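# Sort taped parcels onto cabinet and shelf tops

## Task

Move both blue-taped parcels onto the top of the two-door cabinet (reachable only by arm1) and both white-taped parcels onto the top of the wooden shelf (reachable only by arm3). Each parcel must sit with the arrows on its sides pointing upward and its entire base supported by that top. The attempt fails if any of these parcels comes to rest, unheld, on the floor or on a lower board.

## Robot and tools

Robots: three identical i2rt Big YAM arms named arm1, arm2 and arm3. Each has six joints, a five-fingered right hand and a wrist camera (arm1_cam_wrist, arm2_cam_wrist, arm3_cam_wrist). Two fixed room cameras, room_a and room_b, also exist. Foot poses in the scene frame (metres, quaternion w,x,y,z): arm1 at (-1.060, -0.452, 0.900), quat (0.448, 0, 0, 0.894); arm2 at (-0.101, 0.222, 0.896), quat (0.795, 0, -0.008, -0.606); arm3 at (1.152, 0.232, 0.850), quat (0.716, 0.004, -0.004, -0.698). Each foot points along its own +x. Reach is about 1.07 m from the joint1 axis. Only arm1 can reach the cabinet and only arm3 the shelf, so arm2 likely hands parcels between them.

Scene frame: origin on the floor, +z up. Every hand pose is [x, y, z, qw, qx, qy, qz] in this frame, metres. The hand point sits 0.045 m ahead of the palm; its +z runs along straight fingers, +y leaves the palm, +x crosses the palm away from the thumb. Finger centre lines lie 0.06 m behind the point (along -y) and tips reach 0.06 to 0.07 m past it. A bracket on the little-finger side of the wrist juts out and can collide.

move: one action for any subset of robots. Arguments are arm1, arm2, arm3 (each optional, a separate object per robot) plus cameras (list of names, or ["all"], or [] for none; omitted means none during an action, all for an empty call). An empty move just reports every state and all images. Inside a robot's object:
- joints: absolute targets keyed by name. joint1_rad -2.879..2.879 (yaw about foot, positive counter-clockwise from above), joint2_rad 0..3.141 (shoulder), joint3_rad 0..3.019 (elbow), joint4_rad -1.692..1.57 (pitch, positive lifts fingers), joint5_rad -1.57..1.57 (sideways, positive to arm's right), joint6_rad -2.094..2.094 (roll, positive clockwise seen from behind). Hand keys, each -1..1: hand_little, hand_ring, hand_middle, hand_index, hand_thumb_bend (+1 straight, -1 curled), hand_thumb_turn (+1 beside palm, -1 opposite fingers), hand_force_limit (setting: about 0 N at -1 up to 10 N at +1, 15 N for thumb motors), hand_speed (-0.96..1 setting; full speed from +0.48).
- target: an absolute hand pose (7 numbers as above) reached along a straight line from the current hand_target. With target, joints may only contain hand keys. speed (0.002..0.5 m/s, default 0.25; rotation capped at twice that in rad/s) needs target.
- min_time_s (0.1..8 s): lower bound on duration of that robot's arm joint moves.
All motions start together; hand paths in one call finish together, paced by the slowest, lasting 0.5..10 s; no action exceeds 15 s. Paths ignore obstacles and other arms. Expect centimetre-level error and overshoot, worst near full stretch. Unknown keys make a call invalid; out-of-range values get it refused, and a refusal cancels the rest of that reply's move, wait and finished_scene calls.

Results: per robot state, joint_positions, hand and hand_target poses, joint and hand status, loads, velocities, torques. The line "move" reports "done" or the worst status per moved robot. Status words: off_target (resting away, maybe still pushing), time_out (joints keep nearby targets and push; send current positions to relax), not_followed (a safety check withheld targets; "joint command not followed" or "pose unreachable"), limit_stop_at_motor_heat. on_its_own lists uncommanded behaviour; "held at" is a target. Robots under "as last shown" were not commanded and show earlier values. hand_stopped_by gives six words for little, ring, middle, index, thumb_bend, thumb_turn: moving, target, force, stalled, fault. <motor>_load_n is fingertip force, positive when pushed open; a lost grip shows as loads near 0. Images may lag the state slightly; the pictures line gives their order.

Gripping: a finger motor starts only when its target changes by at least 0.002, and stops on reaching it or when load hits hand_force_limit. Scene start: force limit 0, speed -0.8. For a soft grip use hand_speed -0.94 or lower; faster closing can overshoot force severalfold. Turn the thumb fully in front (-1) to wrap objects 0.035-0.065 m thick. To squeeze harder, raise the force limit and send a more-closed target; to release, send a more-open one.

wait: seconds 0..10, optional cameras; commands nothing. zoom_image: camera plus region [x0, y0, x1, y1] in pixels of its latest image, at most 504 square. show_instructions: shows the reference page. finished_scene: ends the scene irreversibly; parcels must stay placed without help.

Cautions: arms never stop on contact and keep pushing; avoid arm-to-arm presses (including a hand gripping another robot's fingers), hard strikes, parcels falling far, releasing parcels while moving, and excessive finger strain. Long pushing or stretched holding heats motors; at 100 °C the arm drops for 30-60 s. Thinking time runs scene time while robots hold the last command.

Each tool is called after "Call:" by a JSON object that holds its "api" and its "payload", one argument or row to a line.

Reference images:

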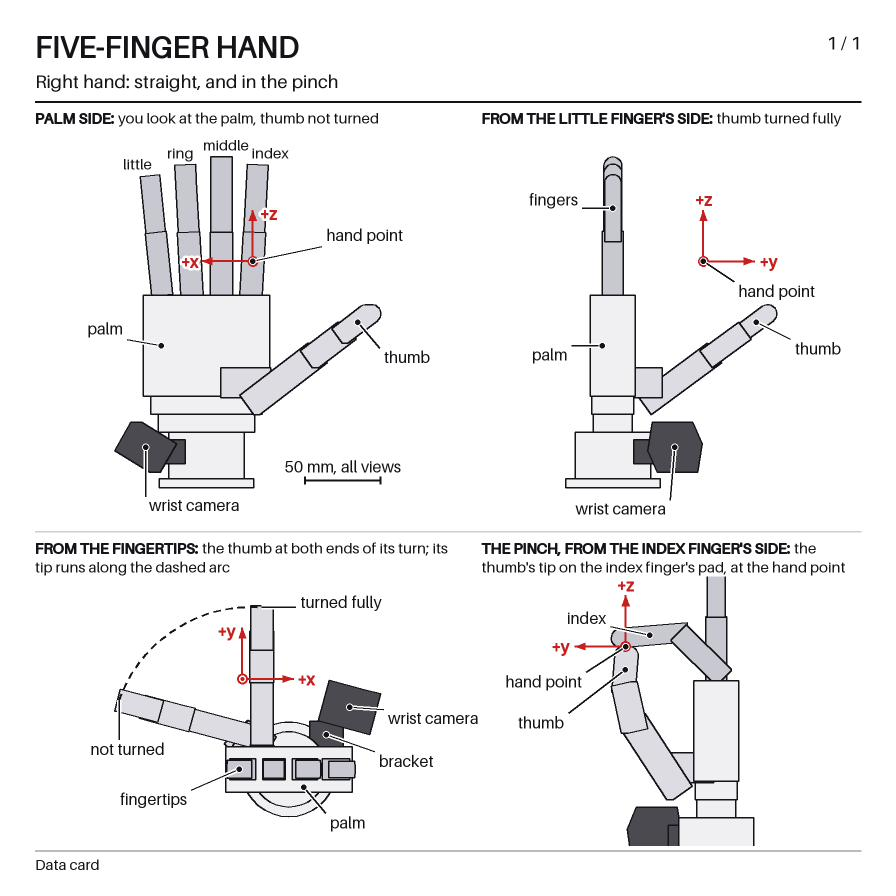

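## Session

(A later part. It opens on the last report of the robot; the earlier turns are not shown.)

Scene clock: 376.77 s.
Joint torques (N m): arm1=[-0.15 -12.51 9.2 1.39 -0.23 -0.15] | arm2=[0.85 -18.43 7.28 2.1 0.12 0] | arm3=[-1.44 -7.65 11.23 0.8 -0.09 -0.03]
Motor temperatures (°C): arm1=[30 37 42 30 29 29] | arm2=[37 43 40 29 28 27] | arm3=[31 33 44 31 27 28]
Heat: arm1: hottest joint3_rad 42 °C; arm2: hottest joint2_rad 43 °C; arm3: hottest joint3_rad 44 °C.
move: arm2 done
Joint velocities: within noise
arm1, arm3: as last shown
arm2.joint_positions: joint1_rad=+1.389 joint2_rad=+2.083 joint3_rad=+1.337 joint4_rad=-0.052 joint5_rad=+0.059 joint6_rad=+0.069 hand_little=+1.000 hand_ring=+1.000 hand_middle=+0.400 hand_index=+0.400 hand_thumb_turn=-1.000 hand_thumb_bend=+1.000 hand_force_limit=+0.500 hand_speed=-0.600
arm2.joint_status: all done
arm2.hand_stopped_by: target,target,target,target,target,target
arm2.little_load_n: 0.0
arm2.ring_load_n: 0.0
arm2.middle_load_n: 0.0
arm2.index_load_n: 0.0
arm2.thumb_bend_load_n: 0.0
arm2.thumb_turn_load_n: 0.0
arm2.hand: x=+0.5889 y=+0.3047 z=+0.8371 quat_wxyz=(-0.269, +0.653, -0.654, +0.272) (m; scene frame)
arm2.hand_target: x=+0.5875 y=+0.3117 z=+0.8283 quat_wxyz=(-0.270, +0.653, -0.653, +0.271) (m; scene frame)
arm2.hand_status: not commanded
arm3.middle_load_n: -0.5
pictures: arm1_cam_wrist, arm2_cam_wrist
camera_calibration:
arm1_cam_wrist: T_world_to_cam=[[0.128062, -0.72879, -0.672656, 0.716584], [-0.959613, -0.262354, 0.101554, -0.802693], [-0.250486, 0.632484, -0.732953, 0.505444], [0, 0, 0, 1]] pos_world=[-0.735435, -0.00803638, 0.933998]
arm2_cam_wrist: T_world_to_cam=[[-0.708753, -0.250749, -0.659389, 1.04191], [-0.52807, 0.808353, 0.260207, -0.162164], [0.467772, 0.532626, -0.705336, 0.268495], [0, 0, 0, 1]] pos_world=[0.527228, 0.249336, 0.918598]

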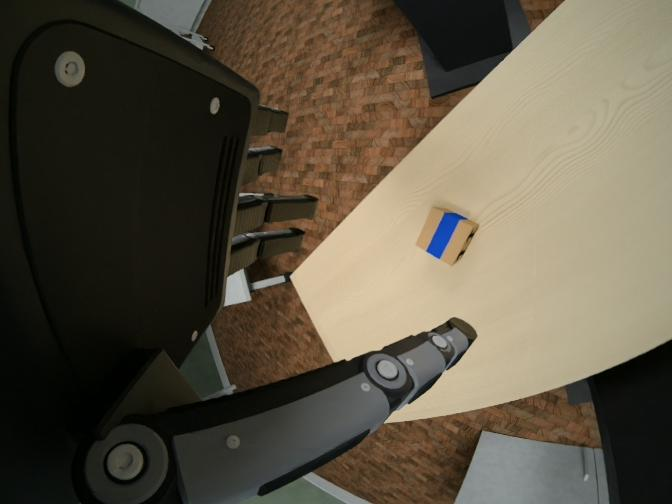

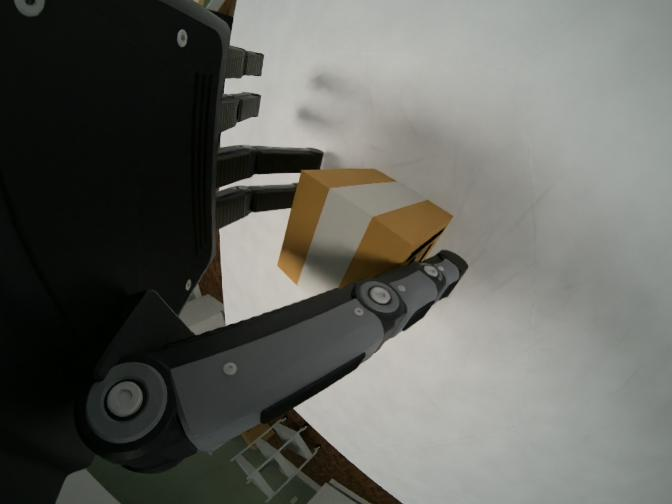

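Call:
{"api": "move", "payload": {
  "arm2": {"joints": {"hand_index": 0.95, "hand_middle": 0.95, "hand_speed": 0}},
  "cameras": ["arm2_cam_wrist"]
}}

Call:
{"api": "zoom_image", "payload": {
  "camera": "arm2_cam_wrist",
  "region": [200, 120, 500, 340]
}}

Call:
{"api": "move", "payload": {
  "cameras": ["arm1_cam_wrist"]
}}

Call:
{"api": "zoom_image", "payload": {
  "camera": "arm1_cam_wrist",
  "region": [400, 190, 500, 280]
}}

Scene clock: 378.30 s.
Joint torques (N m): arm1=[-0.15 -12.57 9.21 1.36 -0.23 -0.16] | arm2=[0.85 -18.14 7.28 2.14 0.14 0.02] | arm3=[-1.14 -8 11.29 0.94 -0.1 -0.03]
Motor temperatures (°C): arm1=[30 37 42 30 29 29] | arm2=[37 43 39 29 27 27] | arm3=[31 33 44 31 27 28]
Heat: arm1: hottest joint3_rad 42 °C; arm2: hottest joint2_rad 43 °C; arm3: hottest joint3_rad 44 °C.
move: arm2 done
Joint velocities: within noise
arm1, arm3: as last shown
arm2.joint_positions: joint1_rad=+1.389 joint2_rad=+2.083 joint3_rad=+1.337 joint4_rad=-0.052 joint5_rad=+0.059 joint6_rad=+0.069 hand_little=+1.000 hand_ring=+1.000 hand_middle=+0.950 hand_index=+0.950 hand_thumb_turn=-1.000 hand_thumb_bend=+1.000 hand_force_limit=+0.500 hand_speed=+0.000
arm2.joint_status: all done
arm2.hand_stopped_by: target,target,target,target,target,target
arm2.little_load_n: 0.0
arm2.ring_load_n: -0.5
arm2.middle_load_n: -0.5
arm2.index_load_n: 0.0
arm2.thumb_bend_load_n: 0.0
arm2.thumb_turn_load_n: 0.0
arm2.hand: x=+0.5889 y=+0.3047 z=+0.8371 quat_wxyz=(-0.269, +0.653, -0.654, +0.272) (m; scene frame)
arm2.hand_target: x=+0.5875 y=+0.3117 z=+0.8283 quat_wxyz=(-0.270, +0.653, -0.653, +0.271) (m; scene frame)
arm2.hand_status: not commanded
arm3.middle_load_n: 0.0
pictures: arm2_cam_wrist
camera_calibration:
arm2_cam_wrist: T_world_to_cam=[[-0.708753, -0.250749, -0.659389, 1.04191], [-0.52807, 0.808353, 0.260207, -0.162164], [0.467772, 0.532626, -0.705336, 0.268495], [0, 0, 0, 1]] pos_world=[0.527228, 0.249336, 0.918598]

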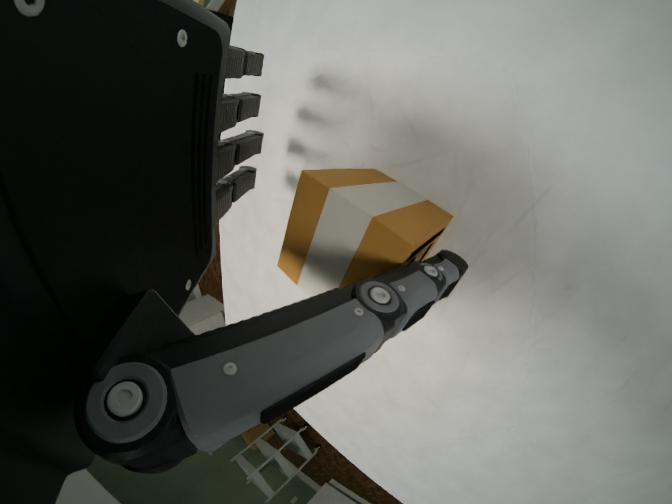

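Scaled by 1.680 from the camera's 672x504 image, which has a finer 960x720 frame.

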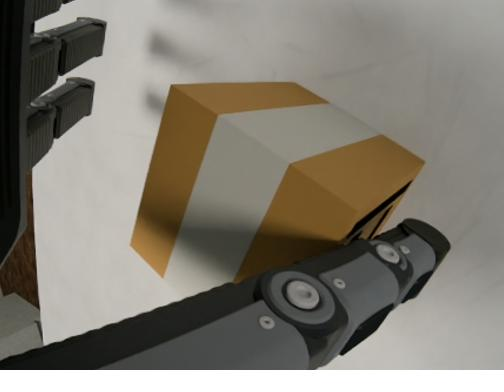

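Scene clock: 378.30 s.
Joint torques (N m): arm1=[-0.15 -12.57 9.21 1.36 -0.23 -0.16] | arm2=[0.85 -18.14 7.28 2.14 0.14 0.02] | arm3=[-1.14 -8 11.29 0.94 -0.1 -0.03]
Motor temperatures (°C): arm1=[30 37 42 30 29 29] | arm2=[37 43 39 29 27 27] | arm3=[31 33 44 31 27 28]
Heat: arm1: hottest joint3_rad 42 °C; arm2: hottest joint2_rad 43 °C; arm3: hottest joint3_rad 44 °C.
Joint velocities: within noise
arm1.joint_positions: joint1_rad=-1.244 joint2_rad=+1.873 joint3_rad=+1.048 joint4_rad=-0.031 joint5_rad=-0.262 joint6_rad=-0.263 hand_little=+1.000 hand_ring=+1.000 hand_middle=+0.600 hand_index=+0.600 hand_thumb_turn=-1.000 hand_thumb_bend=+1.000 hand_force_limit=+0.500 hand_speed=+0.000
arm1.joint_status: not commanded
arm1.hand_stopped_by: target,target,target,target,target,target
arm1.little_load_n: 0.0
arm1.ring_load_n: 0.0
arm1.middle_load_n: 0.0
arm1.index_load_n: 0.0
arm1.thumb_bend_load_n: 0.0
arm1.thumb_turn_load_n: 0.0
arm1.hand: x=-0.7848 y=+0.0592 z=+0.8521 quat_wxyz=(-0.366, +0.923, -0.112, +0.034) (m; scene frame)
arm1.hand_target: x=-0.7722 y=+0.0734 z=+0.8605 quat_wxyz=(-0.380, +0.918, -0.105, +0.044) (m; scene frame)
arm1.hand_status: not commanded
arm2.joint_positions: joint1_rad=+1.389 joint2_rad=+2.083 joint3_rad=+1.337 joint4_rad=-0.052 joint5_rad=+0.059 joint6_rad=+0.069 hand_little=+1.000 hand_ring=+1.000 hand_middle=+0.950 hand_index=+0.950 hand_thumb_turn=-1.000 hand_thumb_bend=+1.000 hand_force_limit=+0.500 hand_speed=+0.000
arm2.joint_status: all done
arm2.hand_stopped_by: target,target,target,target,target,target
arm2.little_load_n: 0.0
arm2.ring_load_n: -0.5
arm2.middle_load_n: -0.5
arm2.index_load_n: 0.0
arm2.thumb_bend_load_n: 0.0
arm2.thumb_turn_load_n: 0.0
arm2.hand: x=+0.5889 y=+0.3047 z=+0.8371 quat_wxyz=(-0.269, +0.653, -0.654, +0.272) (m; scene frame)
arm2.hand_target: x=+0.5875 y=+0.3117 z=+0.8283 quat_wxyz=(-0.270, +0.653, -0.653, +0.271) (m; scene frame)
arm2.hand_status: not commanded
arm3.joint_positions: joint1_rad=+1.123 joint2_rad=+1.160 joint3_rad=+0.631 joint4_rad=-0.322 joint5_rad=-0.101 joint6_rad=-0.104 hand_little=+1.000 hand_ring=+1.000 hand_middle=+1.000 hand_index=+1.000 hand_thumb_turn=-1.000 hand_thumb_bend=+1.000 hand_force_limit=+0.000 hand_speed=-0.500
arm3.joint_status: not commanded
arm3.hand_stopped_by: target,target,target,target,target,target
arm3.little_load_n: 0.0
arm3.ring_load_n: 0.0
arm3.middle_load_n: 0.0
arm3.index_load_n: 0.0
arm3.thumb_bend_load_n: 0.0
arm3.thumb_turn_load_n: 0.0
arm3.hand: x=+1.5244 y=+0.1116 z=+0.9257 quat_wxyz=(-0.221, +0.561, -0.746, +0.284) (m; scene frame)
arm3.hand_target: x=+1.5391 y=+0.1004 z=+0.9500 quat_wxyz=(-0.230, +0.556, -0.738, +0.306) (m; scene frame)
arm3.hand_status: not commanded
pictures: arm1_cam_wrist
camera_calibration:
arm1_cam_wrist: T_world_to_cam=[[0.128062, -0.72879, -0.672656, 0.716584], [-0.959613, -0.262354, 0.101554, -0.802693], [-0.250486, 0.632484, -0.732953, 0.505444], [0, 0, 0, 1]] pos_world=[-0.735435, -0.00803638, 0.933998]

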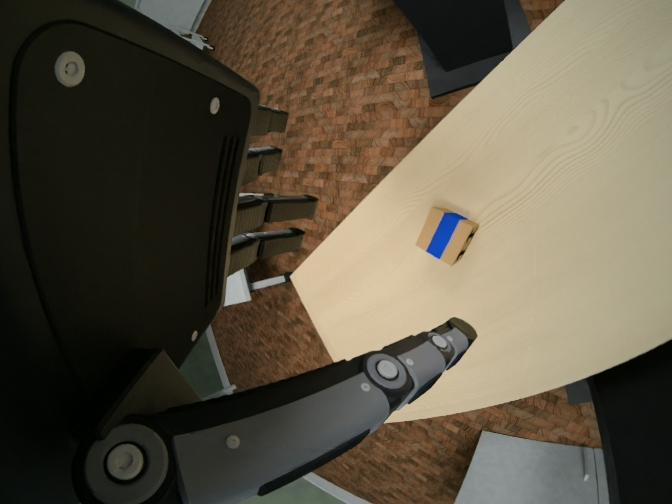

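Scaled by 5.040 from the camera's 672x504 image, which has a finer 960x720 frame.

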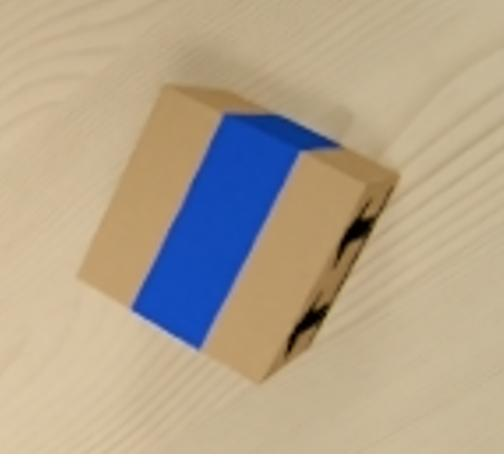

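Call:
{"api": "move", "payload": {
  "arm2": {"target": [0.5795, 0.3117, 0.8283, 0.2706, -0.6533, 0.6533, -0.2706], "speed": 0.03},
  "arm1": {"target": [-0.7576, 0.0964, 0.79, 0.3798, -0.9170, 0.1126, -0.0466], "speed": 0.12},
  "cameras": ["arm2_cam_wrist", "arm1_cam_wrist"]
}}

Scene clock: 383.63 s.
Joint torques (N m): arm1=[0.26 -12.98 8.39 1.36 -0.02 -0.01] | arm2=[1.2 -19.19 7.06 2.13 0.15 0.06] | arm3=[-1.32 -8.06 11.19 0.91 -0.09 -0.01]
Motor temperatures (°C): arm1=[30 37 42 30 29 29] | arm2=[37 43 39 29 27 27] | arm3=[31 33 44 31 27 28]
Heat: arm1: hottest joint3_rad 42 °C; arm2: hottest joint2_rad 43 °C; arm3: hottest joint3_rad 44 °C.
move: arm1 off_target; arm2 done
Joint velocities: within noise
arm1.joint_positions: joint1_rad=-1.244 joint2_rad=+2.052 joint3_rad=+1.118 joint4_rad=+0.093 joint5_rad=-0.254 joint6_rad=-0.263 hand_little=+1.000 hand_ring=+1.000 hand_middle=+0.600 hand_index=+0.600 hand_thumb_turn=-1.000 hand_thumb_bend=+1.000 hand_force_limit=+0.500 hand_speed=+0.000
arm1.joint_status: not commanded
arm1.hand_stopped_by: target,target,target,target,target,target
arm1.little_load_n: 0.0
arm1.ring_load_n: 0.0
arm1.middle_load_n: 0.0
arm1.index_load_n: 0.0
arm1.thumb_bend_load_n: 0.0
arm1.thumb_turn_load_n: 0.0
arm1.hand: x=-0.7664 y=+0.0830 z=+0.7901 quat_wxyz=(-0.371, +0.921, -0.112, +0.041) (m; scene frame)
arm1.hand_target: x=-0.7579 y=+0.0958 z=+0.7903 quat_wxyz=(-0.380, +0.917, -0.113, +0.046) (m; scene frame)
arm1.hand_status: off_target (0.016 m and 1.3 deg from the pose sent, 0.077 m and 2.3 deg at the start)
arm2.joint_positions: joint1_rad=+1.390 joint2_rad=+2.083 joint3_rad=+1.309 joint4_rad=-0.042 joint5_rad=+0.059 joint6_rad=+0.069 hand_little=+1.000 hand_ring=+1.000 hand_middle=+0.950 hand_index=+0.950 hand_thumb_turn=-1.000 hand_thumb_bend=+1.000 hand_force_limit=+0.500 hand_speed=+0.000
arm2.joint_status: not commanded
arm2.hand_stopped_by: target,target,target,target,target,target
arm2.little_load_n: 0.0
arm2.ring_load_n: 0.0
arm2.middle_load_n: -0.5
arm2.index_load_n: 0.0
arm2.thumb_bend_load_n: 0.0
arm2.thumb_turn_load_n: 0.0
arm2.hand: x=+0.5772 y=+0.3043 z=+0.8264 quat_wxyz=(-0.263, +0.656, -0.655, +0.267) (m; scene frame)
arm2.hand_target: x=+0.5794 y=+0.3118 z=+0.8283 quat_wxyz=(-0.271, +0.653, -0.653, +0.270) (m; scene frame)
arm2.hand_status: done (0.008 m and 1.1 deg from the pose sent, 0.015 m and 0.3 deg at the start)
arm3: as last shown
arm3.ring_load_n: -0.5
pictures: arm1_cam_wrist, arm2_cam_wrist
camera_calibration:
arm1_cam_wrist: T_world_to_cam=[[0.13364, -0.723177, -0.67761, 0.697582], [-0.962479, -0.257648, 0.0851518, -0.76204], [-0.236164, 0.640806, -0.730475, 0.457847], [0, 0, 0, 1]] pos_world=[-0.718546, 0.0147467, 0.872023]
arm2_cam_wrist: T_world_to_cam=[[-0.720198, -0.252453, -0.646206, 1.02286], [-0.524105, 0.808271, 0.268349, -0.174235], [0.454564, 0.531944, -0.714428, 0.282016], [0, 0, 0, 1]] pos_world=[0.517151, 0.249037, 0.909215]

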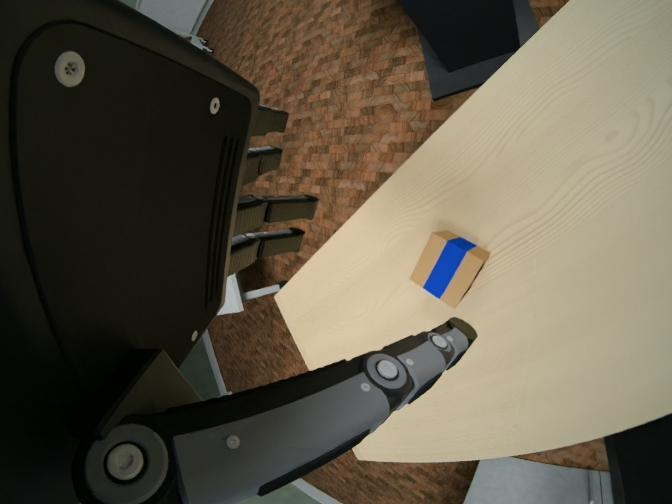

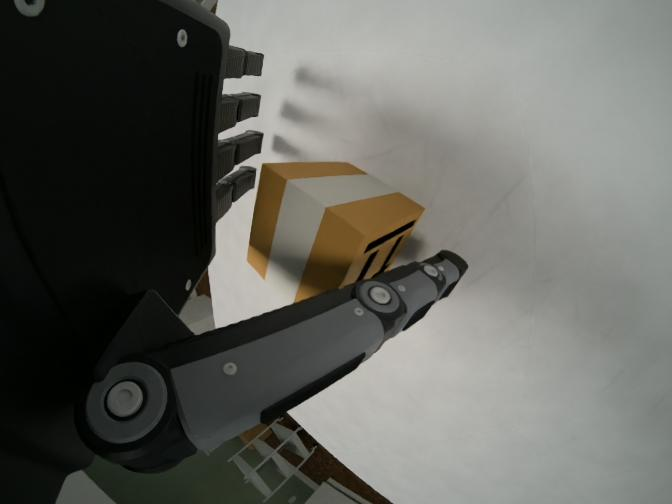

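Call:
{"api": "move", "payload": {
  "arm2": {"target": [0.5795, 0.3117, 0.95, 0.2706, -0.6533, 0.6533, -0.2706], "speed": 0.1},
  "arm1": {"target": [-0.7617, 0.0950, 0.71, 0.3798, -0.9170, 0.1126, -0.0466], "speed": 0.08},
  "cameras": ["arm1_cam_wrist", "arm2_cam_wrist"]
}}

Call:
{"api": "zoom_image", "payload": {
  "camera": "arm1_cam_wrist",
  "region": [370, 210, 520, 360]
}}

Scene clock: 386.63 s.
Joint torques (N m): arm1=[0.5 -13.45 6.93 1.43 -0.02 0.03] | arm2=[0.79 -20.25 13.35 0.96 0.08 0.05] | arm3=[-2.08 -7.82 11.23 0.98 -0.11 0]
Motor temperatures (°C): arm1=[30 37 42 30 29 29] | arm2=[37 43 39 29 27 27] | arm3=[31 33 44 31 27 28]
Heat: arm1: hottest joint3_rad 42 °C; arm2: hottest joint2_rad 43 °C; arm3: hottest joint3_rad 44 °C.
move: arm1 off_target; arm2 off_target
Joint velocities: within noise
arm1.joint_positions: joint1_rad=-1.244 joint2_rad=+2.222 joint3_rad=+1.136 joint4_rad=+0.256 joint5_rad=-0.250 joint6_rad=-0.263 hand_little=+1.000 hand_ring=+1.000 hand_middle=+0.600 hand_index=+0.600 hand_thumb_turn=-1.000 hand_thumb_bend=+1.000 hand_force_limit=+0.500 hand_speed=+0.000
arm1.joint_status: not commanded
arm1.hand_stopped_by: target,target,target,target,target,target
arm1.little_load_n: 0.0
arm1.ring_load_n: 0.0
arm1.middle_load_n: 0.0
arm1.index_load_n: 0.0
arm1.thumb_bend_load_n: 0.0
arm1.thumb_turn_load_n: 0.0
arm1.hand: x=-0.7648 y=+0.0841 z=+0.7163 quat_wxyz=(-0.374, +0.919, -0.112, +0.045) (m; scene frame)
arm1.hand_target: x=-0.7619 y=+0.0945 z=+0.7102 quat_wxyz=(-0.380, +0.917, -0.113, +0.047) (m; scene frame)
arm1.hand_status: off_target (0.013 m and 0.7 deg from the pose sent, 0.081 m and 1.3 deg at the start)
arm2.joint_positions: joint1_rad=+1.390 joint2_rad=+1.920 joint3_rad=+1.317 joint4_rad=-0.275 joint5_rad=+0.059 joint6_rad=+0.069 hand_little=+1.000 hand_ring=+1.000 hand_middle=+0.950 hand_index=+0.950 hand_thumb_turn=-1.000 hand_thumb_bend=+1.000 hand_force_limit=+0.500 hand_speed=+0.000
arm2.joint_status: not commanded
arm2.hand_stopped_by: target,target,target,target,target,target
arm2.little_load_n: 0.0
arm2.ring_load_n: 0.0
arm2.middle_load_n: 0.0
arm2.index_load_n: 0.0
arm2.thumb_bend_load_n: 0.0
arm2.thumb_turn_load_n: 0.0
arm2.hand: x=+0.5517 y=+0.3029 z=+0.9044 quat_wxyz=(-0.241, +0.664, -0.663, +0.249) (m; scene frame)
arm2.hand_target: x=+0.5771 y=+0.3116 z=+0.9507 quat_wxyz=(-0.271, +0.653, -0.653, +0.271) (m; scene frame)
arm2.hand_status: off_target (0.054 m and 4.5 deg from the pose sent, 0.124 m and 1.0 deg at the start)
arm3: as last shown
arm3.ring_load_n: 0.0
pictures: arm1_cam_wrist, arm2_cam_wrist
camera_calibration:
arm1_cam_wrist: T_world_to_cam=[[0.13751, -0.718461, -0.681839, 0.653706], [-0.963724, -0.256026, 0.0754179, -0.748025], [-0.228753, 0.646733, -0.727604, 0.406677], [0, 0, 0, 1]] pos_world=[-0.717752, 0.0151372, 0.798037]
arm2_cam_wrist: T_world_to_cam=[[-0.75851, -0.255357, -0.599545, 1.03422], [-0.506329, 0.810117, 0.295535, -0.242353], [0.410235, 0.527733, -0.743777, 0.402257], [0, 0, 0, 1]] pos_world=[0.496733, 0.248145, 0.990872]

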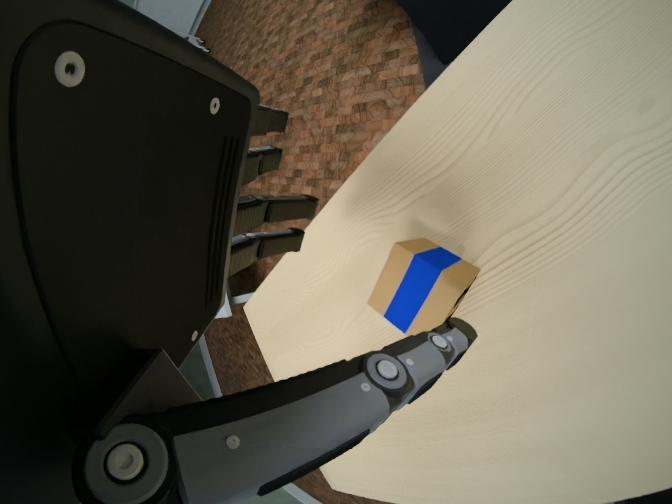

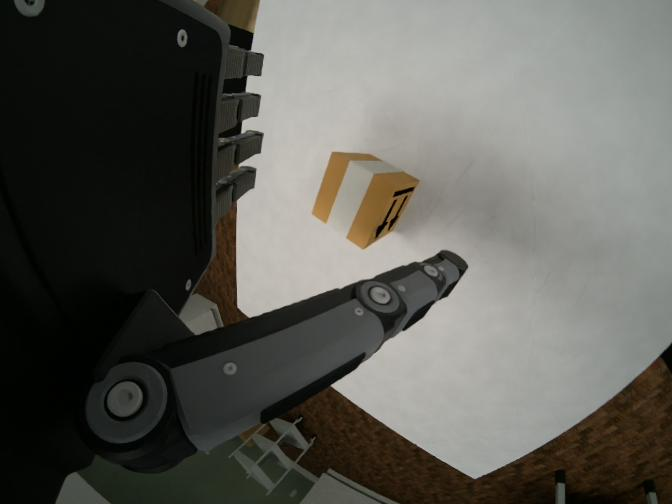

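Scaled by 3.360 from the camera's 672x504 image, which has a finer 960x720 frame.

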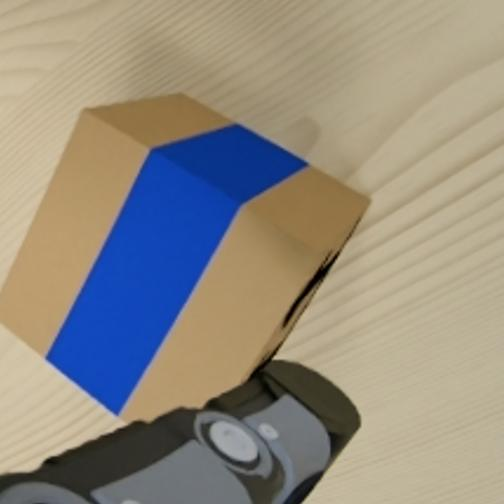

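Call:
{"api": "zoom_image", "payload": {
  "camera": "arm2_cam_wrist",
  "region": [300, 140, 430, 260]
}}

Scaled by 3.877 from the camera's 672x504 image, which has a finer 960x720 frame.

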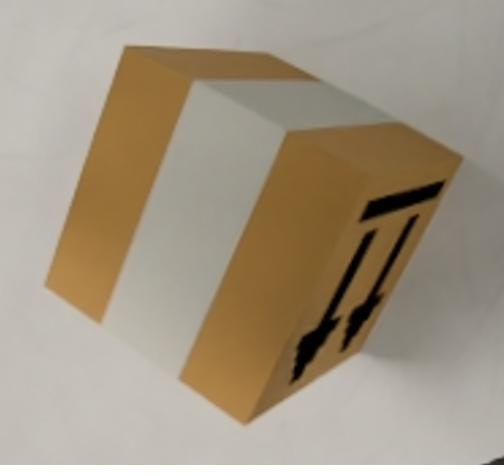

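Call:
{"api": "move", "payload": {
  "arm2": {"joints": {"joint2_rad": 1.42, "joint3_rad": 1.2, "joint4_rad": -0.39}, "min_time_s": 2},
  "arm1": {"target": [-0.7710, 0.0930, 0.70, 0.3798, -0.9170, 0.1126, -0.0466], "speed": 0.05},
  "cameras": ["arm1_cam_wrist"]
}}

Call:
{"api": "zoom_image", "payload": {
  "camera": "arm1_cam_wrist",
  "region": [350, 210, 510, 370]
}}

Scene clock: 392.80 s.
Joint torques (N m): arm1=[0.44 -13.22 5.53 1.48 0 0.05] | arm2=[0.15 -14.1 9.59 1.22 0.08 0.03] | arm3=[-1.9 -7.71 11.38 1.03 -0.09 0.02]
Motor temperatures (°C): arm1=[30 37 42 30 29 29] | arm2=[37 43 40 29 27 27] | arm3=[31 33 45 31 27 28]
Heat: arm1: hottest joint3_rad 42 °C; arm2: hottest joint2_rad 43 °C; arm3: hottest joint3_rad 45 °C.
move: arm1 off_target; arm2 done
Joint velocities: within noise
arm1.joint_positions: joint1_rad=-1.233 joint2_rad=+2.233 joint3_rad=+1.136 joint4_rad=+0.289 joint5_rad=-0.242 joint6_rad=-0.257 hand_little=+1.000 hand_ring=+1.000 hand_middle=+0.600 hand_index=+0.600 hand_thumb_turn=-1.000 hand_thumb_bend=+1.000 hand_force_limit=+0.500 hand_speed=+0.000
arm1.joint_status: not commanded
arm1.hand_stopped_by: target,target,target,target,target,target
arm1.little_load_n: 0.0
arm1.ring_load_n: 0.0
arm1.middle_load_n: 0.0
arm1.index_load_n: 0.0
arm1.thumb_bend_load_n: 0.0
arm1.thumb_turn_load_n: 0.0
arm1.hand: x=-0.7676 y=+0.0909 z=+0.7140 quat_wxyz=(-0.383, +0.916, -0.109, +0.050) (m; scene frame)
arm1.hand_target: x=-0.7713 y=+0.0925 z=+0.7003 quat_wxyz=(-0.380, +0.917, -0.112, +0.047) (m; scene frame)
arm1.hand_status: off_target (0.015 m and 0.7 deg from the pose sent, 0.020 m and 0.7 deg at the start)
arm2.joint_positions: joint1_rad=+1.390 joint2_rad=+1.439 joint3_rad=+1.204 joint4_rad=-0.382 joint5_rad=+0.059 joint6_rad=+0.069 hand_little=+1.000 hand_ring=+1.000 hand_middle=+0.950 hand_index=+0.950 hand_thumb_turn=-1.000 hand_thumb_bend=+1.000 hand_force_limit=+0.500 hand_speed=+0.000
arm2.joint_status: all done
arm2.hand_stopped_by: target,target,target,target,target,target
arm2.little_load_n: 0.0
arm2.ring_load_n: 0.0
arm2.middle_load_n: 0.0
arm2.index_load_n: 0.0
arm2.thumb_bend_load_n: 0.0
arm2.thumb_turn_load_n: 0.0
arm2.hand: x=+0.4895 y=+0.2998 z=+1.1244 quat_wxyz=(-0.333, +0.624, -0.628, +0.325) (m; scene frame)
arm2.hand_target: x=+0.4841 y=+0.3045 z=+1.1316 quat_wxyz=(-0.337, +0.623, -0.627, +0.324) (m; scene frame)
arm2.hand_status: not commanded
arm3: as last shown
pictures: arm1_cam_wrist
camera_calibration:
arm1_cam_wrist: T_world_to_cam=[[0.148147, -0.707092, -0.691429, 0.671349], [-0.964162, -0.258864, 0.0581439, -0.736602], [-0.220099, 0.658036, -0.720101, 0.400278], [0, 0, 0, 1]] pos_world=[-0.721562, 0.0206283, 0.79526]

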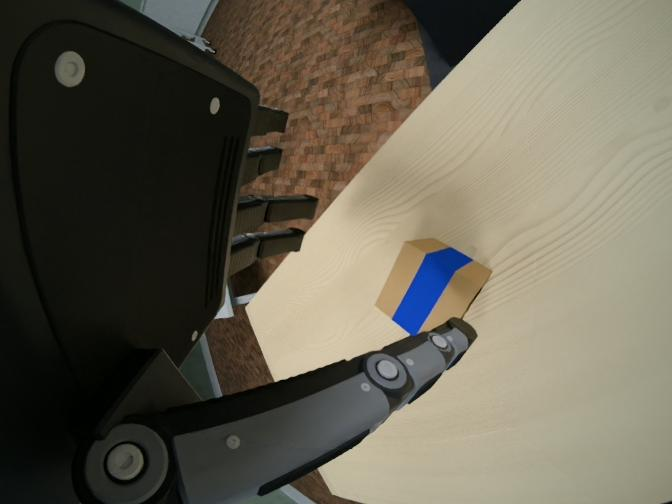

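Scaled by 3.150 from the camera's 672x504 image, which has a finer 960x720 frame.

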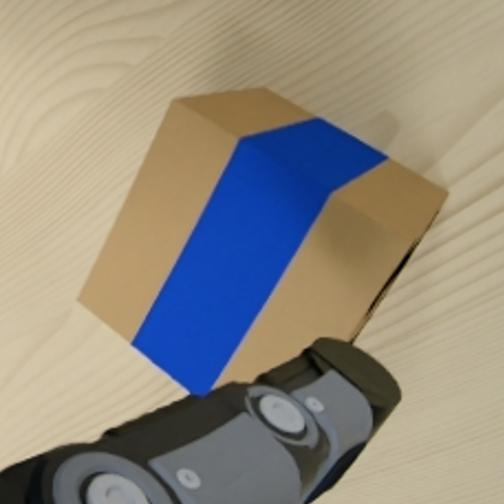

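Call:
{"api": "move", "payload": {
  "arm1": {"target": [-0.7750, 0.0800, 0.70, 0.3798, -0.9170, 0.1126, -0.0466], "speed": 0.03},
  "arm2": {"joints": {"joint1_rad": -0.3}, "min_time_s": 4},
  "cameras": ["arm1_cam_wrist"]
}}

Scene clock: 398.53 s.
Joint torques (N m): arm1=[-0.15 -14.04 4.07 1.47 -0.2 0] | arm2=[0.91 -14.04 9.63 1.32 0.02 0.03] | arm3=[-1.85 -7.41 11.25 0.95 -0.09 -0.03]
Motor temperatures (°C): arm1=[30 37 42 30 29 29] | arm2=[37 43 40 29 27 27] | arm3=[31 33 45 31 27 28]
Heat: arm1: hottest joint3_rad 42 °C; arm2: hottest joint2_rad 43 °C; arm3: hottest joint3_rad 45 °C.
move: arm1 off_target; arm2 done
Joint velocities: within noise
arm1.joint_positions: joint1_rad=-1.233 joint2_rad=+2.233 joint3_rad=+1.112 joint4_rad=+0.314 joint5_rad=-0.242 joint6_rad=-0.257 hand_little=+1.000 hand_ring=+1.000 hand_middle=+0.600 hand_index=+0.600 hand_thumb_turn=-1.000 hand_thumb_bend=+1.000 hand_force_limit=+0.500 hand_speed=+0.000
arm1.joint_status: not commanded
arm1.hand_stopped_by: target,target,target,target,target,target
arm1.little_load_n: 0.0
arm1.ring_load_n: 0.0
arm1.middle_load_n: 0.0
arm1.index_load_n: 0.0
arm1.thumb_bend_load_n: 0.0
arm1.thumb_turn_load_n: 0.0
arm1.hand: x=-0.7720 y=+0.0843 z=+0.7100 quat_wxyz=(-0.383, +0.916, -0.109, +0.050) (m; scene frame)
arm1.hand_target: x=-0.7752 y=+0.0798 z=+0.7001 quat_wxyz=(-0.380, +0.917, -0.112, +0.047) (m; scene frame)
arm1.hand_status: off_target (0.011 m and 0.7 deg from the pose sent, 0.019 m and 0.7 deg at the start)
arm2.joint_positions: joint1_rad=-0.305 joint2_rad=+1.439 joint3_rad=+1.204 joint4_rad=-0.382 joint5_rad=+0.060 joint6_rad=+0.069 hand_little=+1.000 hand_ring=+1.000 hand_middle=+0.950 hand_index=+0.950 hand_thumb_turn=-1.000 hand_thumb_bend=+1.000 hand_force_limit=+0.500 hand_speed=+0.000
arm2.joint_status: all done
arm2.hand_stopped_by: target,target,target,target,target,target
arm2.little_load_n: 0.0
arm2.ring_load_n: 0.0
arm2.middle_load_n: 0.0
arm2.index_load_n: 0.0
arm2.thumb_bend_load_n: 0.0
arm2.thumb_turn_load_n: 0.0
arm2.hand: x=-0.1026 y=-0.3741 z=+1.1240 quat_wxyz=(+0.014, -0.063, -0.884, +0.463) (m; scene frame)
arm2.hand_target: x=-0.0994 y=-0.3694 z=+1.1314 quat_wxyz=(+0.011, -0.064, -0.882, +0.466) (m; scene frame)
arm2.hand_status: not commanded
arm3: as last shown
pictures: arm1_cam_wrist
camera_calibration:
arm1_cam_wrist: T_world_to_cam=[[0.148563, -0.70642, -0.692026, 0.665263], [-0.964191, -0.258939, 0.0573334, -0.741725], [-0.219694, 0.658728, -0.719592, 0.400721], [0, 0, 0, 1]] pos_world=[-0.725962, 0.0139276, 0.791261]

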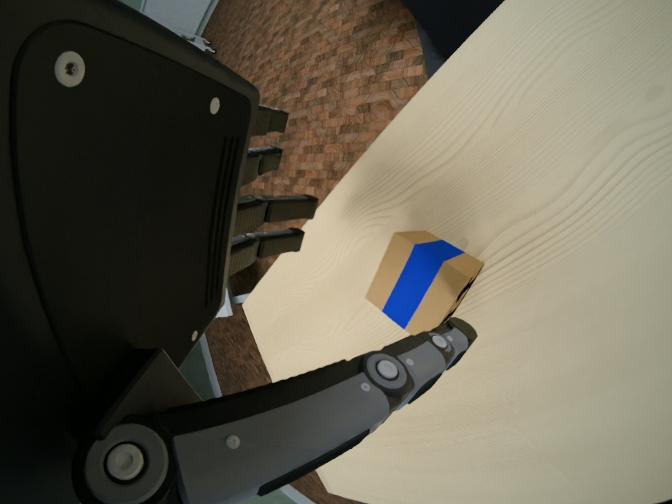

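Call:
{"api": "move", "payload": {
  "arm1": {"target": [-0.7725, 0.0785, 0.675, 0.3798, -0.9170, 0.1126, -0.0466], "speed": 0.04},
  "cameras": ["arm1_cam_wrist", "room_a", "room_b"]
}}

Scene clock: 401.33 s.
Joint torques (N m): arm1=[-0.73 -13.33 5.18 1.52 -0.22 -0.03] | arm2=[0.62 -14.04 9.66 1.26 0.03 0.02] | arm3=[-1.2 -7.41 11.34 1.01 -0.09 -0.05]
Motor temperatures (°C): arm1=[30 37 41 30 29 29] | arm2=[37 42 40 29 27 27] | arm3=[31 33 45 31 27 28]
Heat: arm1: hottest joint3_rad 41 °C; arm2: hottest joint2_rad 42 °C; arm3: hottest joint3_rad 45 °C.
move: arm1 off_target
Joint velocities: within noise
arm1.joint_positions: joint1_rad=-1.233 joint2_rad=+2.285 joint3_rad=+1.112 joint4_rad=+0.356 joint5_rad=-0.245 joint6_rad=-0.257 hand_little=+1.000 hand_ring=+1.000 hand_middle=+0.600 hand_index=+0.600 hand_thumb_turn=-1.000 hand_thumb_bend=+1.000 hand_force_limit=+0.500 hand_speed=+0.000
arm1.joint_status: not commanded
arm1.hand_stopped_by: target,target,target,target,target,target
arm1.little_load_n: 0.0
arm1.ring_load_n: 0.0
arm1.middle_load_n: 0.0
arm1.index_load_n: 0.0
arm1.thumb_bend_load_n: 0.0
arm1.thumb_turn_load_n: 0.0
arm1.hand: x=-0.7767 y=+0.0783 z=+0.6855 quat_wxyz=(-0.380, +0.917, -0.109, +0.047) (m; scene frame)
arm1.hand_target: x=-0.7729 y=+0.0781 z=+0.6751 quat_wxyz=(-0.380, +0.917, -0.112, +0.046) (m; scene frame)
arm1.hand_status: off_target (0.011 m and 0.4 deg from the pose sent, 0.036 m and 0.7 deg at the start)
arm2, arm3: as last shown
pictures: arm1_cam_wrist, room_a, room_b
camera_calibration:
arm1_cam_wrist: T_world_to_cam=[[0.144966, -0.710828, -0.688265, 0.639821], [-0.963112, -0.260766, 0.0664594, -0.751748], [-0.226718, 0.653242, -0.722409, 0.382914], [0, 0, 0, 1]] pos_world=[-0.729956, 0.00863688, 0.766948]

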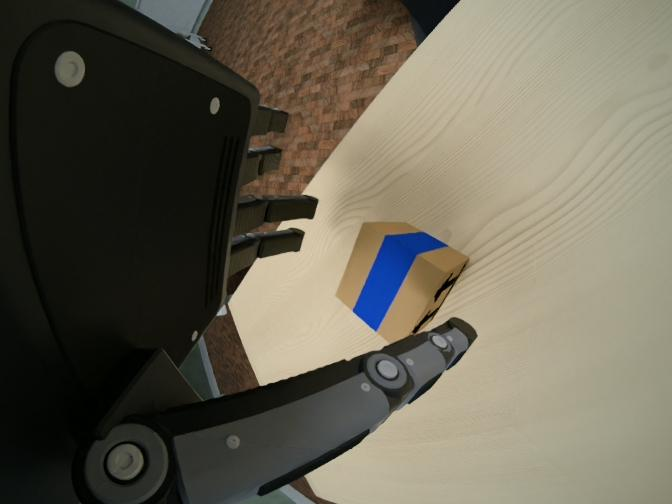

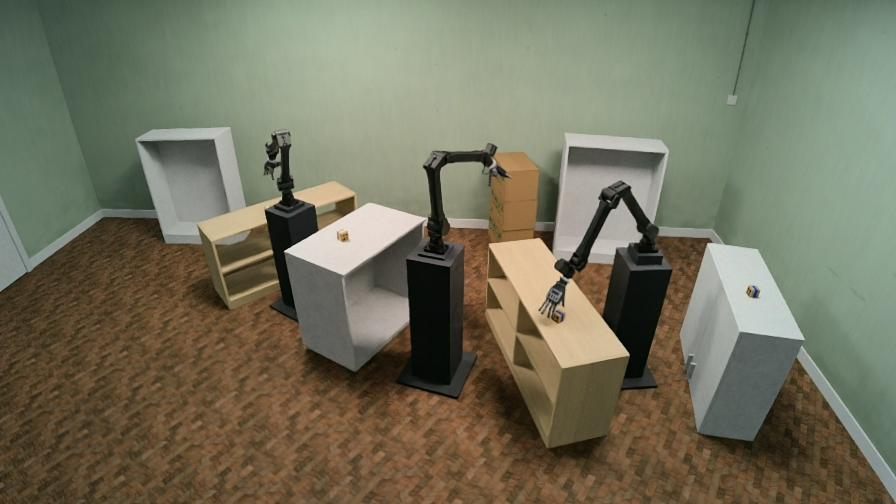

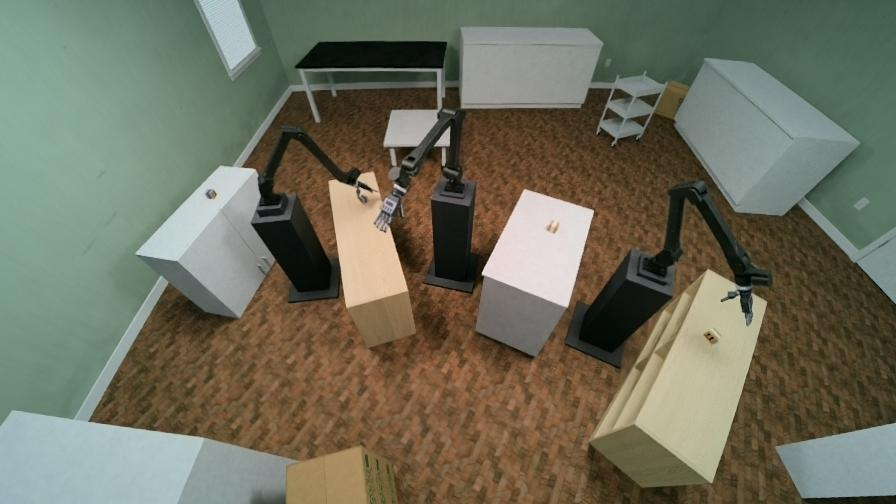

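Call:
{"api": "move", "payload": {
  "arm1": {"target": [-0.7645, 0.0840, 0.670, 0.3798, -0.9170, 0.1126, -0.0466], "speed": 0.04},
  "arm3": {"joints": {"joint1_rad": -1.684, "joint2_rad": 1.45, "joint3_rad": 1.2, "joint4_rad": -0.45, "joint5_rad": 0.0, "joint6_rad": 0.0}, "min_time_s": 6},
  "cameras": ["arm1_cam_wrist", "arm3_cam_wrist"]
}}

Scene clock: 408.73 s.
Joint torques (N m): arm1=[-0.5 -13.1 6.11 0.99 -0.22 -0.08] | arm2=[1.08 -13.68 9.65 1.28 0.01 0.03] | arm3=[0.79 -10.75 12.29 1.17 0.13 0.19]
Motor temperatures (°C): arm1=[30 38 41 29 29 29] | arm2=[36 42 40 29 27 27] | arm3=[31 33 45 31 27 28]
Heat: arm1: hottest joint3_rad 41 °C; arm2: hottest joint2_rad 42 °C; arm3: hottest joint3_rad 45 °C.
move: arm1 moving; arm3 done
Joint velocities: arm1=[within noise] | arm2=[within noise] | arm3=[-0.122 0.005 -0.012 -0.012 0.081 -0.037]
arm1.joint_positions: joint1_rad=-1.239 joint2_rad=+2.301 joint3_rad=+1.135 joint4_rad=+0.356 joint5_rad=-0.249 joint6_rad=-0.257 hand_little=+1.000 hand_ring=+1.000 hand_middle=+0.600 hand_index=+0.600 hand_thumb_turn=-1.000 hand_thumb_bend=+1.000 hand_force_limit=+0.500 hand_speed=+0.000
arm1.joint_status: not commanded
arm1.hand_stopped_by: target,target,target,target,target,target
arm1.little_load_n: 0.0
arm1.ring_load_n: 0.0
arm1.middle_load_n: 0.0
arm1.index_load_n: 0.0
arm1.thumb_bend_load_n: 0.0
arm1.thumb_turn_load_n: 0.0
arm1.hand: x=-0.7702 y=+0.0829 z=+0.6824 quat_wxyz=(-0.383, +0.916, -0.111, +0.047) (m; scene frame)
arm1.hand_target: x=-0.7648 y=+0.0836 z=+0.6702 quat_wxyz=(-0.380, +0.917, -0.113, +0.047) (m; scene frame)
arm1.hand_status: moving (0.014 m and 0.4 deg from the pose sent, 0.021 m and 0.4 deg at the start)
arm2: as last shown
arm3.joint_positions: joint1_rad=-1.690 joint2_rad=+1.432 joint3_rad=+1.149 joint4_rad=-0.442 joint5_rad=+0.000 joint6_rad=-0.009 hand_little=+1.000 hand_ring=+1.000 hand_middle=+1.000 hand_index=+1.000 hand_thumb_turn=-1.000 hand_thumb_bend=+1.000 hand_force_limit=+0.000 hand_speed=-0.500
arm3.joint_status: all done
arm3.hand_stopped_by: target,target,target,target,target,target
arm3.little_load_n: 0.0
arm3.ring_load_n: 0.0
arm3.middle_load_n: 0.0
arm3.index_load_n: 0.0
arm3.thumb_bend_load_n: 0.0
arm3.thumb_turn_load_n: 0.0
arm3.hand: x=+0.5855 y=+0.2545 z=+1.0285 quat_wxyz=(+0.301, -0.673, -0.619, +0.271) (m; scene frame)
arm3.hand_target: x=+0.5694 y=+0.2522 z=+1.0444 quat_wxyz=(+0.308, -0.670, -0.614, +0.281) (m; scene frame)
arm3.hand_status: not commanded
pictures: arm1_cam_wrist, arm3_cam_wrist
camera_calibration:
arm1_cam_wrist: T_world_to_cam=[[0.14318, -0.706805, -0.692767, 0.641289], [-0.963987, -0.258109, 0.0641044, -0.743297], [-0.224118, 0.65864, -0.718307, 0.377883], [0, 0, 0, 1]] pos_world=[-0.723657, 0.0125264, 0.763349]
arm3_cam_wrist: T_world_to_cam=[[0.692394, 0.196253, -0.694317, 0.255791], [0.357743, -0.929062, 0.0941458, -0.0506626], [-0.626587, -0.313573, -0.713485, 1.29091], [0, 0, 0, 1]] pos_world=[0.649886, 0.307527, 1.10342]

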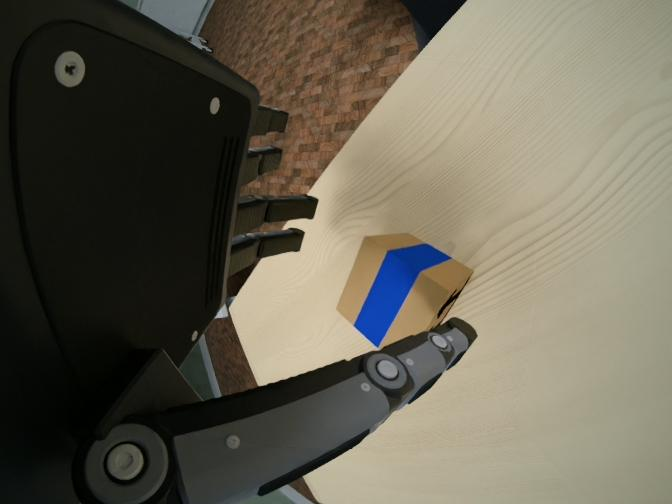

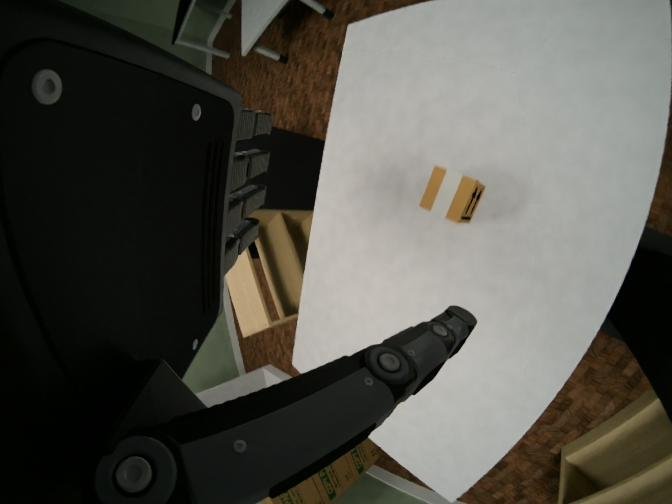

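Call:
{"api": "zoom_image", "payload": {
  "camera": "arm3_cam_wrist",
  "region": [400, 150, 500, 240]
}}

Call:
{"api": "move", "payload": {
  "arm1": {"target": [-0.7630, 0.0865, 0.650, 0.3798, -0.9170, 0.1126, -0.0466], "speed": 0.03},
  "cameras": ["arm1_cam_wrist"]
}}

Scaled by 5.040 from the camera's 672x504 image, which has a finer 960x720 frame.

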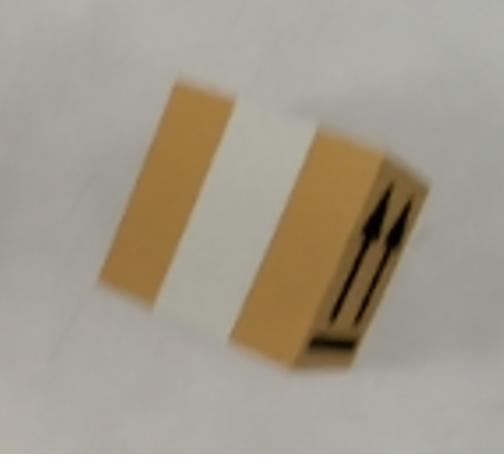

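Scene clock: 411.10 s.
Joint torques (N m): arm1=[-0.44 -13.33 5.9 1.44 -0.21 -0.08] | arm2=[0.79 -13.74 9.57 1.31 0.03 0.04] | arm3=[-0.09 -10.75 12.46 1.13 0.12 0.16]
Motor temperatures (°C): arm1=[30 38 41 29 29 29] | arm2=[36 42 41 29 27 27] | arm3=[31 33 45 31 27 28]
Heat: arm1: hottest joint3_rad 41 °C; arm2: hottest joint2_rad 42 °C; arm3: hottest joint3_rad 45 °C.
move: arm1 off_target
Joint velocities: within noise
arm1.joint_positions: joint1_rad=-1.239 joint2_rad=+2.354 joint3_rad=+1.162 joint4_rad=+0.367 joint5_rad=-0.249 joint6_rad=-0.257 hand_little=+1.000 hand_ring=+1.000 hand_middle=+0.600 hand_index=+0.600 hand_thumb_turn=-1.000 hand_thumb_bend=+1.000 hand_force_limit=+0.500 hand_speed=+0.000
arm1.joint_status: not commanded
arm1.hand_stopped_by: target,target,target,target,target,target
arm1.little_load_n: 0.0
arm1.ring_load_n: 0.0
arm1.middle_load_n: 0.0
arm1.index_load_n: 0.0
arm1.thumb_bend_load_n: 0.0
arm1.thumb_turn_load_n: 0.0
arm1.hand: x=-0.7702 y=+0.0828 z=+0.6605 quat_wxyz=(-0.377, +0.918, -0.112, +0.044) (m; scene frame)
arm1.hand_target: x=-0.7633 y=+0.0860 z=+0.6502 quat_wxyz=(-0.380, +0.917, -0.112, +0.047) (m; scene frame)
arm1.hand_status: off_target (0.013 m and 0.5 deg from the pose sent, 0.033 m and 0.4 deg at the start)
arm2, arm3: as last shown
arm2.thumb_bend_load_n: -0.5
arm3.joint_positions: joint1_rad=-1.692 joint2_rad=+1.432 joint3_rad=+1.149 joint4_rad=-0.443 joint5_rad=+0.000 joint6_rad=-0.008 hand_little=+1.000 hand_ring=+1.000 hand_middle=+1.000 hand_index=+1.000 hand_thumb_turn=-1.000 hand_thumb_bend=+1.000 hand_force_limit=+0.000 hand_speed=-0.500
arm3.hand: x=+0.5857 y=+0.2556 z=+1.0284 quat_wxyz=(+0.301, -0.674, -0.618, +0.271) (m; scene frame)
arm3.hand_target: x=+0.5694 y=+0.2522 z=+1.0444 quat_wxyz=(+0.307, -0.670, -0.614, +0.281) (m; scene frame)
pictures: arm1_cam_wrist
camera_calibration:
arm1_cam_wrist: T_world_to_cam=[[0.137699, -0.714875, -0.68556, 0.617809], [-0.963439, -0.257283, 0.0747722, -0.748635], [-0.229836, 0.650199, -0.724166, 0.362366], [0, 0, 0, 1]] pos_world=[-0.723051, 0.0134351, 0.741935]

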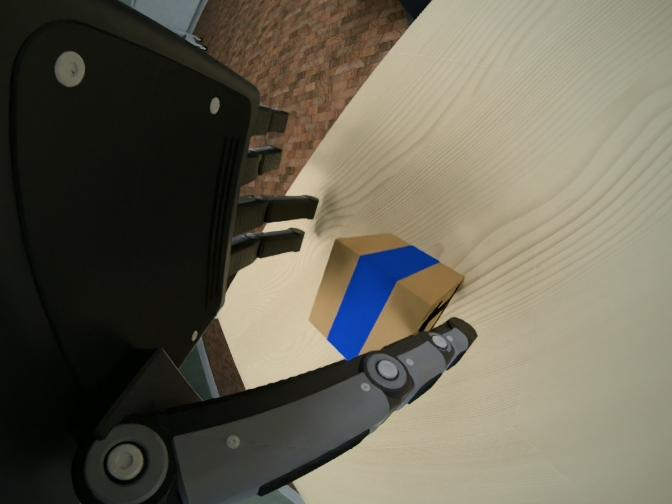

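Call:
{"api": "move", "payload": {
  "arm1": {"joints": {"hand_index": -0.45, "hand_middle": -0.45, "hand_speed": -0.88, "hand_force_limit": 0.5}},
  "arm3": {"target": [0.532, 0.306, 0.94, 0.2860, -0.6904, -0.6140, 0.2543], "speed": 0.1, "joints": {"hand_index": 0.6, "hand_middle": 0.6, "hand_speed": 0, "hand_force_limit": 0.5}},
  "cameras": ["arm1_cam_wrist", "arm3_cam_wrist"]
}}

Call:
{"api": "zoom_image", "payload": {
  "camera": "arm3_cam_wrist",
  "region": [370, 180, 500, 310]
}}

Scene clock: 419.83 s.
Joint torques (N m): arm1=[-0.5 -13.27 5.93 1.46 -0.2 -0.08] | arm2=[0.73 -14.15 9.68 1.28 0.03 0.02] | arm3=[-1.38 -13.8 11.44 1.87 -0.04 -0.01]
Motor temperatures (°C): arm1=[30 38 41 29 29 29] | arm2=[36 42 41 29 27 27] | arm3=[31 33 44 31 27 28]
Heat: arm1: hottest joint3_rad 41 °C; arm2: hottest joint2_rad 42 °C; arm3: hottest joint3_rad 44 °C.
move: arm1 off_target; arm3 off_target
Joint velocities: within noise
arm1.joint_positions: joint1_rad=-1.239 joint2_rad=+2.354 joint3_rad=+1.162 joint4_rad=+0.368 joint5_rad=-0.249 joint6_rad=-0.257 hand_little=+1.000 hand_ring=+1.000 hand_middle=-0.065 hand_index=-0.099 hand_thumb_turn=-1.000 hand_thumb_bend=+1.000 hand_force_limit=+0.500 hand_speed=-0.880
arm1.joint_status: hand_middle off_target (ended at -0.065, target -0.450); hand_index off_target (ended at -0.099, target -0.450); the others done
arm1.hand_stopped_by: target,target,force,force,target,target
arm1.little_load_n: 0.0
arm1.ring_load_n: 0.0
arm1.middle_load_n: 5.0
arm1.index_load_n: 12.0
arm1.thumb_bend_load_n: 2.5
arm1.thumb_turn_load_n: -3.5
arm1.hand: x=-0.7701 y=+0.0829 z=+0.6606 quat_wxyz=(-0.377, +0.918, -0.112, +0.045) (m; scene frame)
arm1.hand_target: x=-0.7633 y=+0.0861 z=+0.6504 quat_wxyz=(-0.380, +0.917, -0.112, +0.047) (m; scene frame)
arm1.hand_status: not commanded
arm2: as last shown
arm2.thumb_bend_load_n: 0.0
arm3.joint_positions: joint1_rad=-1.767 joint2_rad=+1.671 joint3_rad=+1.172 joint4_rad=-0.325 joint5_rad=-0.041 joint6_rad=-0.033 hand_little=+1.000 hand_ring=+1.000 hand_middle=+0.600 hand_index=+0.600 hand_thumb_turn=-1.000 hand_thumb_bend=+1.000 hand_force_limit=+0.500 hand_speed=+0.000
arm3.joint_status: all done
arm3.hand_stopped_by: target,target,target,target,target,target
arm3.little_load_n: 0.0
arm3.ring_load_n: 0.0
arm3.middle_load_n: 0.0
arm3.index_load_n: 0.0
arm3.thumb_bend_load_n: 0.0
arm3.thumb_turn_load_n: 0.0
arm3.hand: x=+0.5548 y=+0.2974 z=+0.9232 quat_wxyz=(+0.267, -0.698, -0.619, +0.241) (m; scene frame)
arm3.hand_target: x=+0.5333 y=+0.3058 z=+0.9408 quat_wxyz=(+0.286, -0.690, -0.614, +0.254) (m; scene frame)
arm3.hand_status: off_target (0.030 m and 2.9 deg from the pose sent, 0.115 m and 3.2 deg at the start)
pictures: arm1_cam_wrist, arm3_cam_wrist
camera_calibration:
arm1_cam_wrist: T_world_to_cam=[[0.138034, -0.714424, -0.685963, 0.618402], [-0.963488, -0.257297, 0.0740933, -0.748045], [-0.22943, 0.650689, -0.723854, 0.36238], [0, 0, 0, 1]] pos_world=[-0.722952, 0.0135346, 0.741936]
arm3_cam_wrist: T_world_to_cam=[[0.761629, 0.15726, -0.628642, 0.1081], [0.316735, -0.93667, 0.149424, -0.0159881], [-0.565332, -0.312919, -0.763205, 1.22171], [0, 0, 0, 1]] pos_world=[0.613405, 0.350321, 1.00276]

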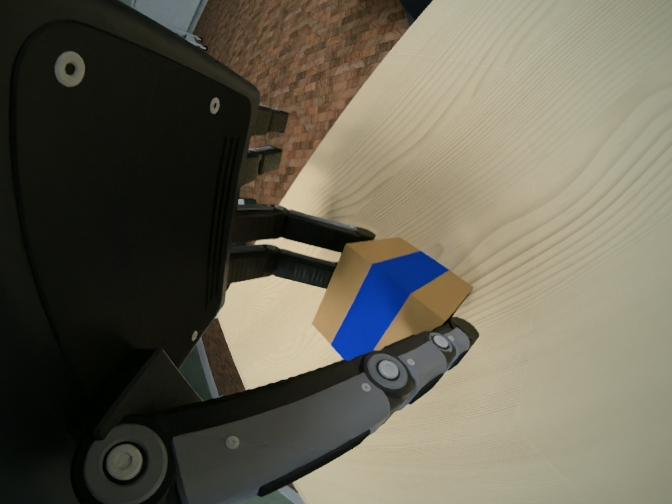

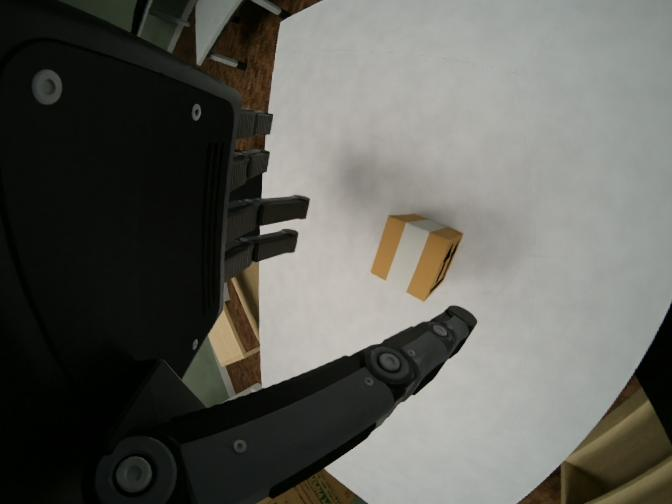

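Scaled by 3.877 from the camera's 672x504 image, which has a finer 960x720 frame.

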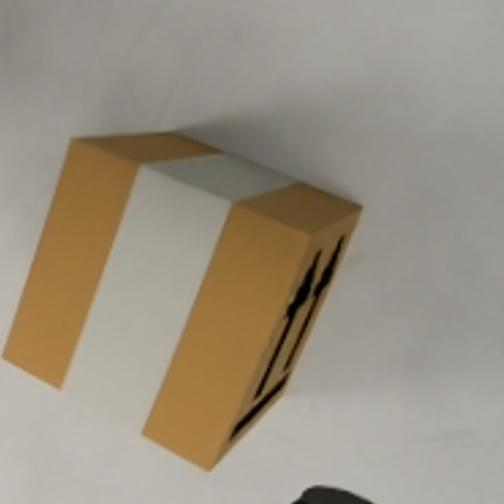

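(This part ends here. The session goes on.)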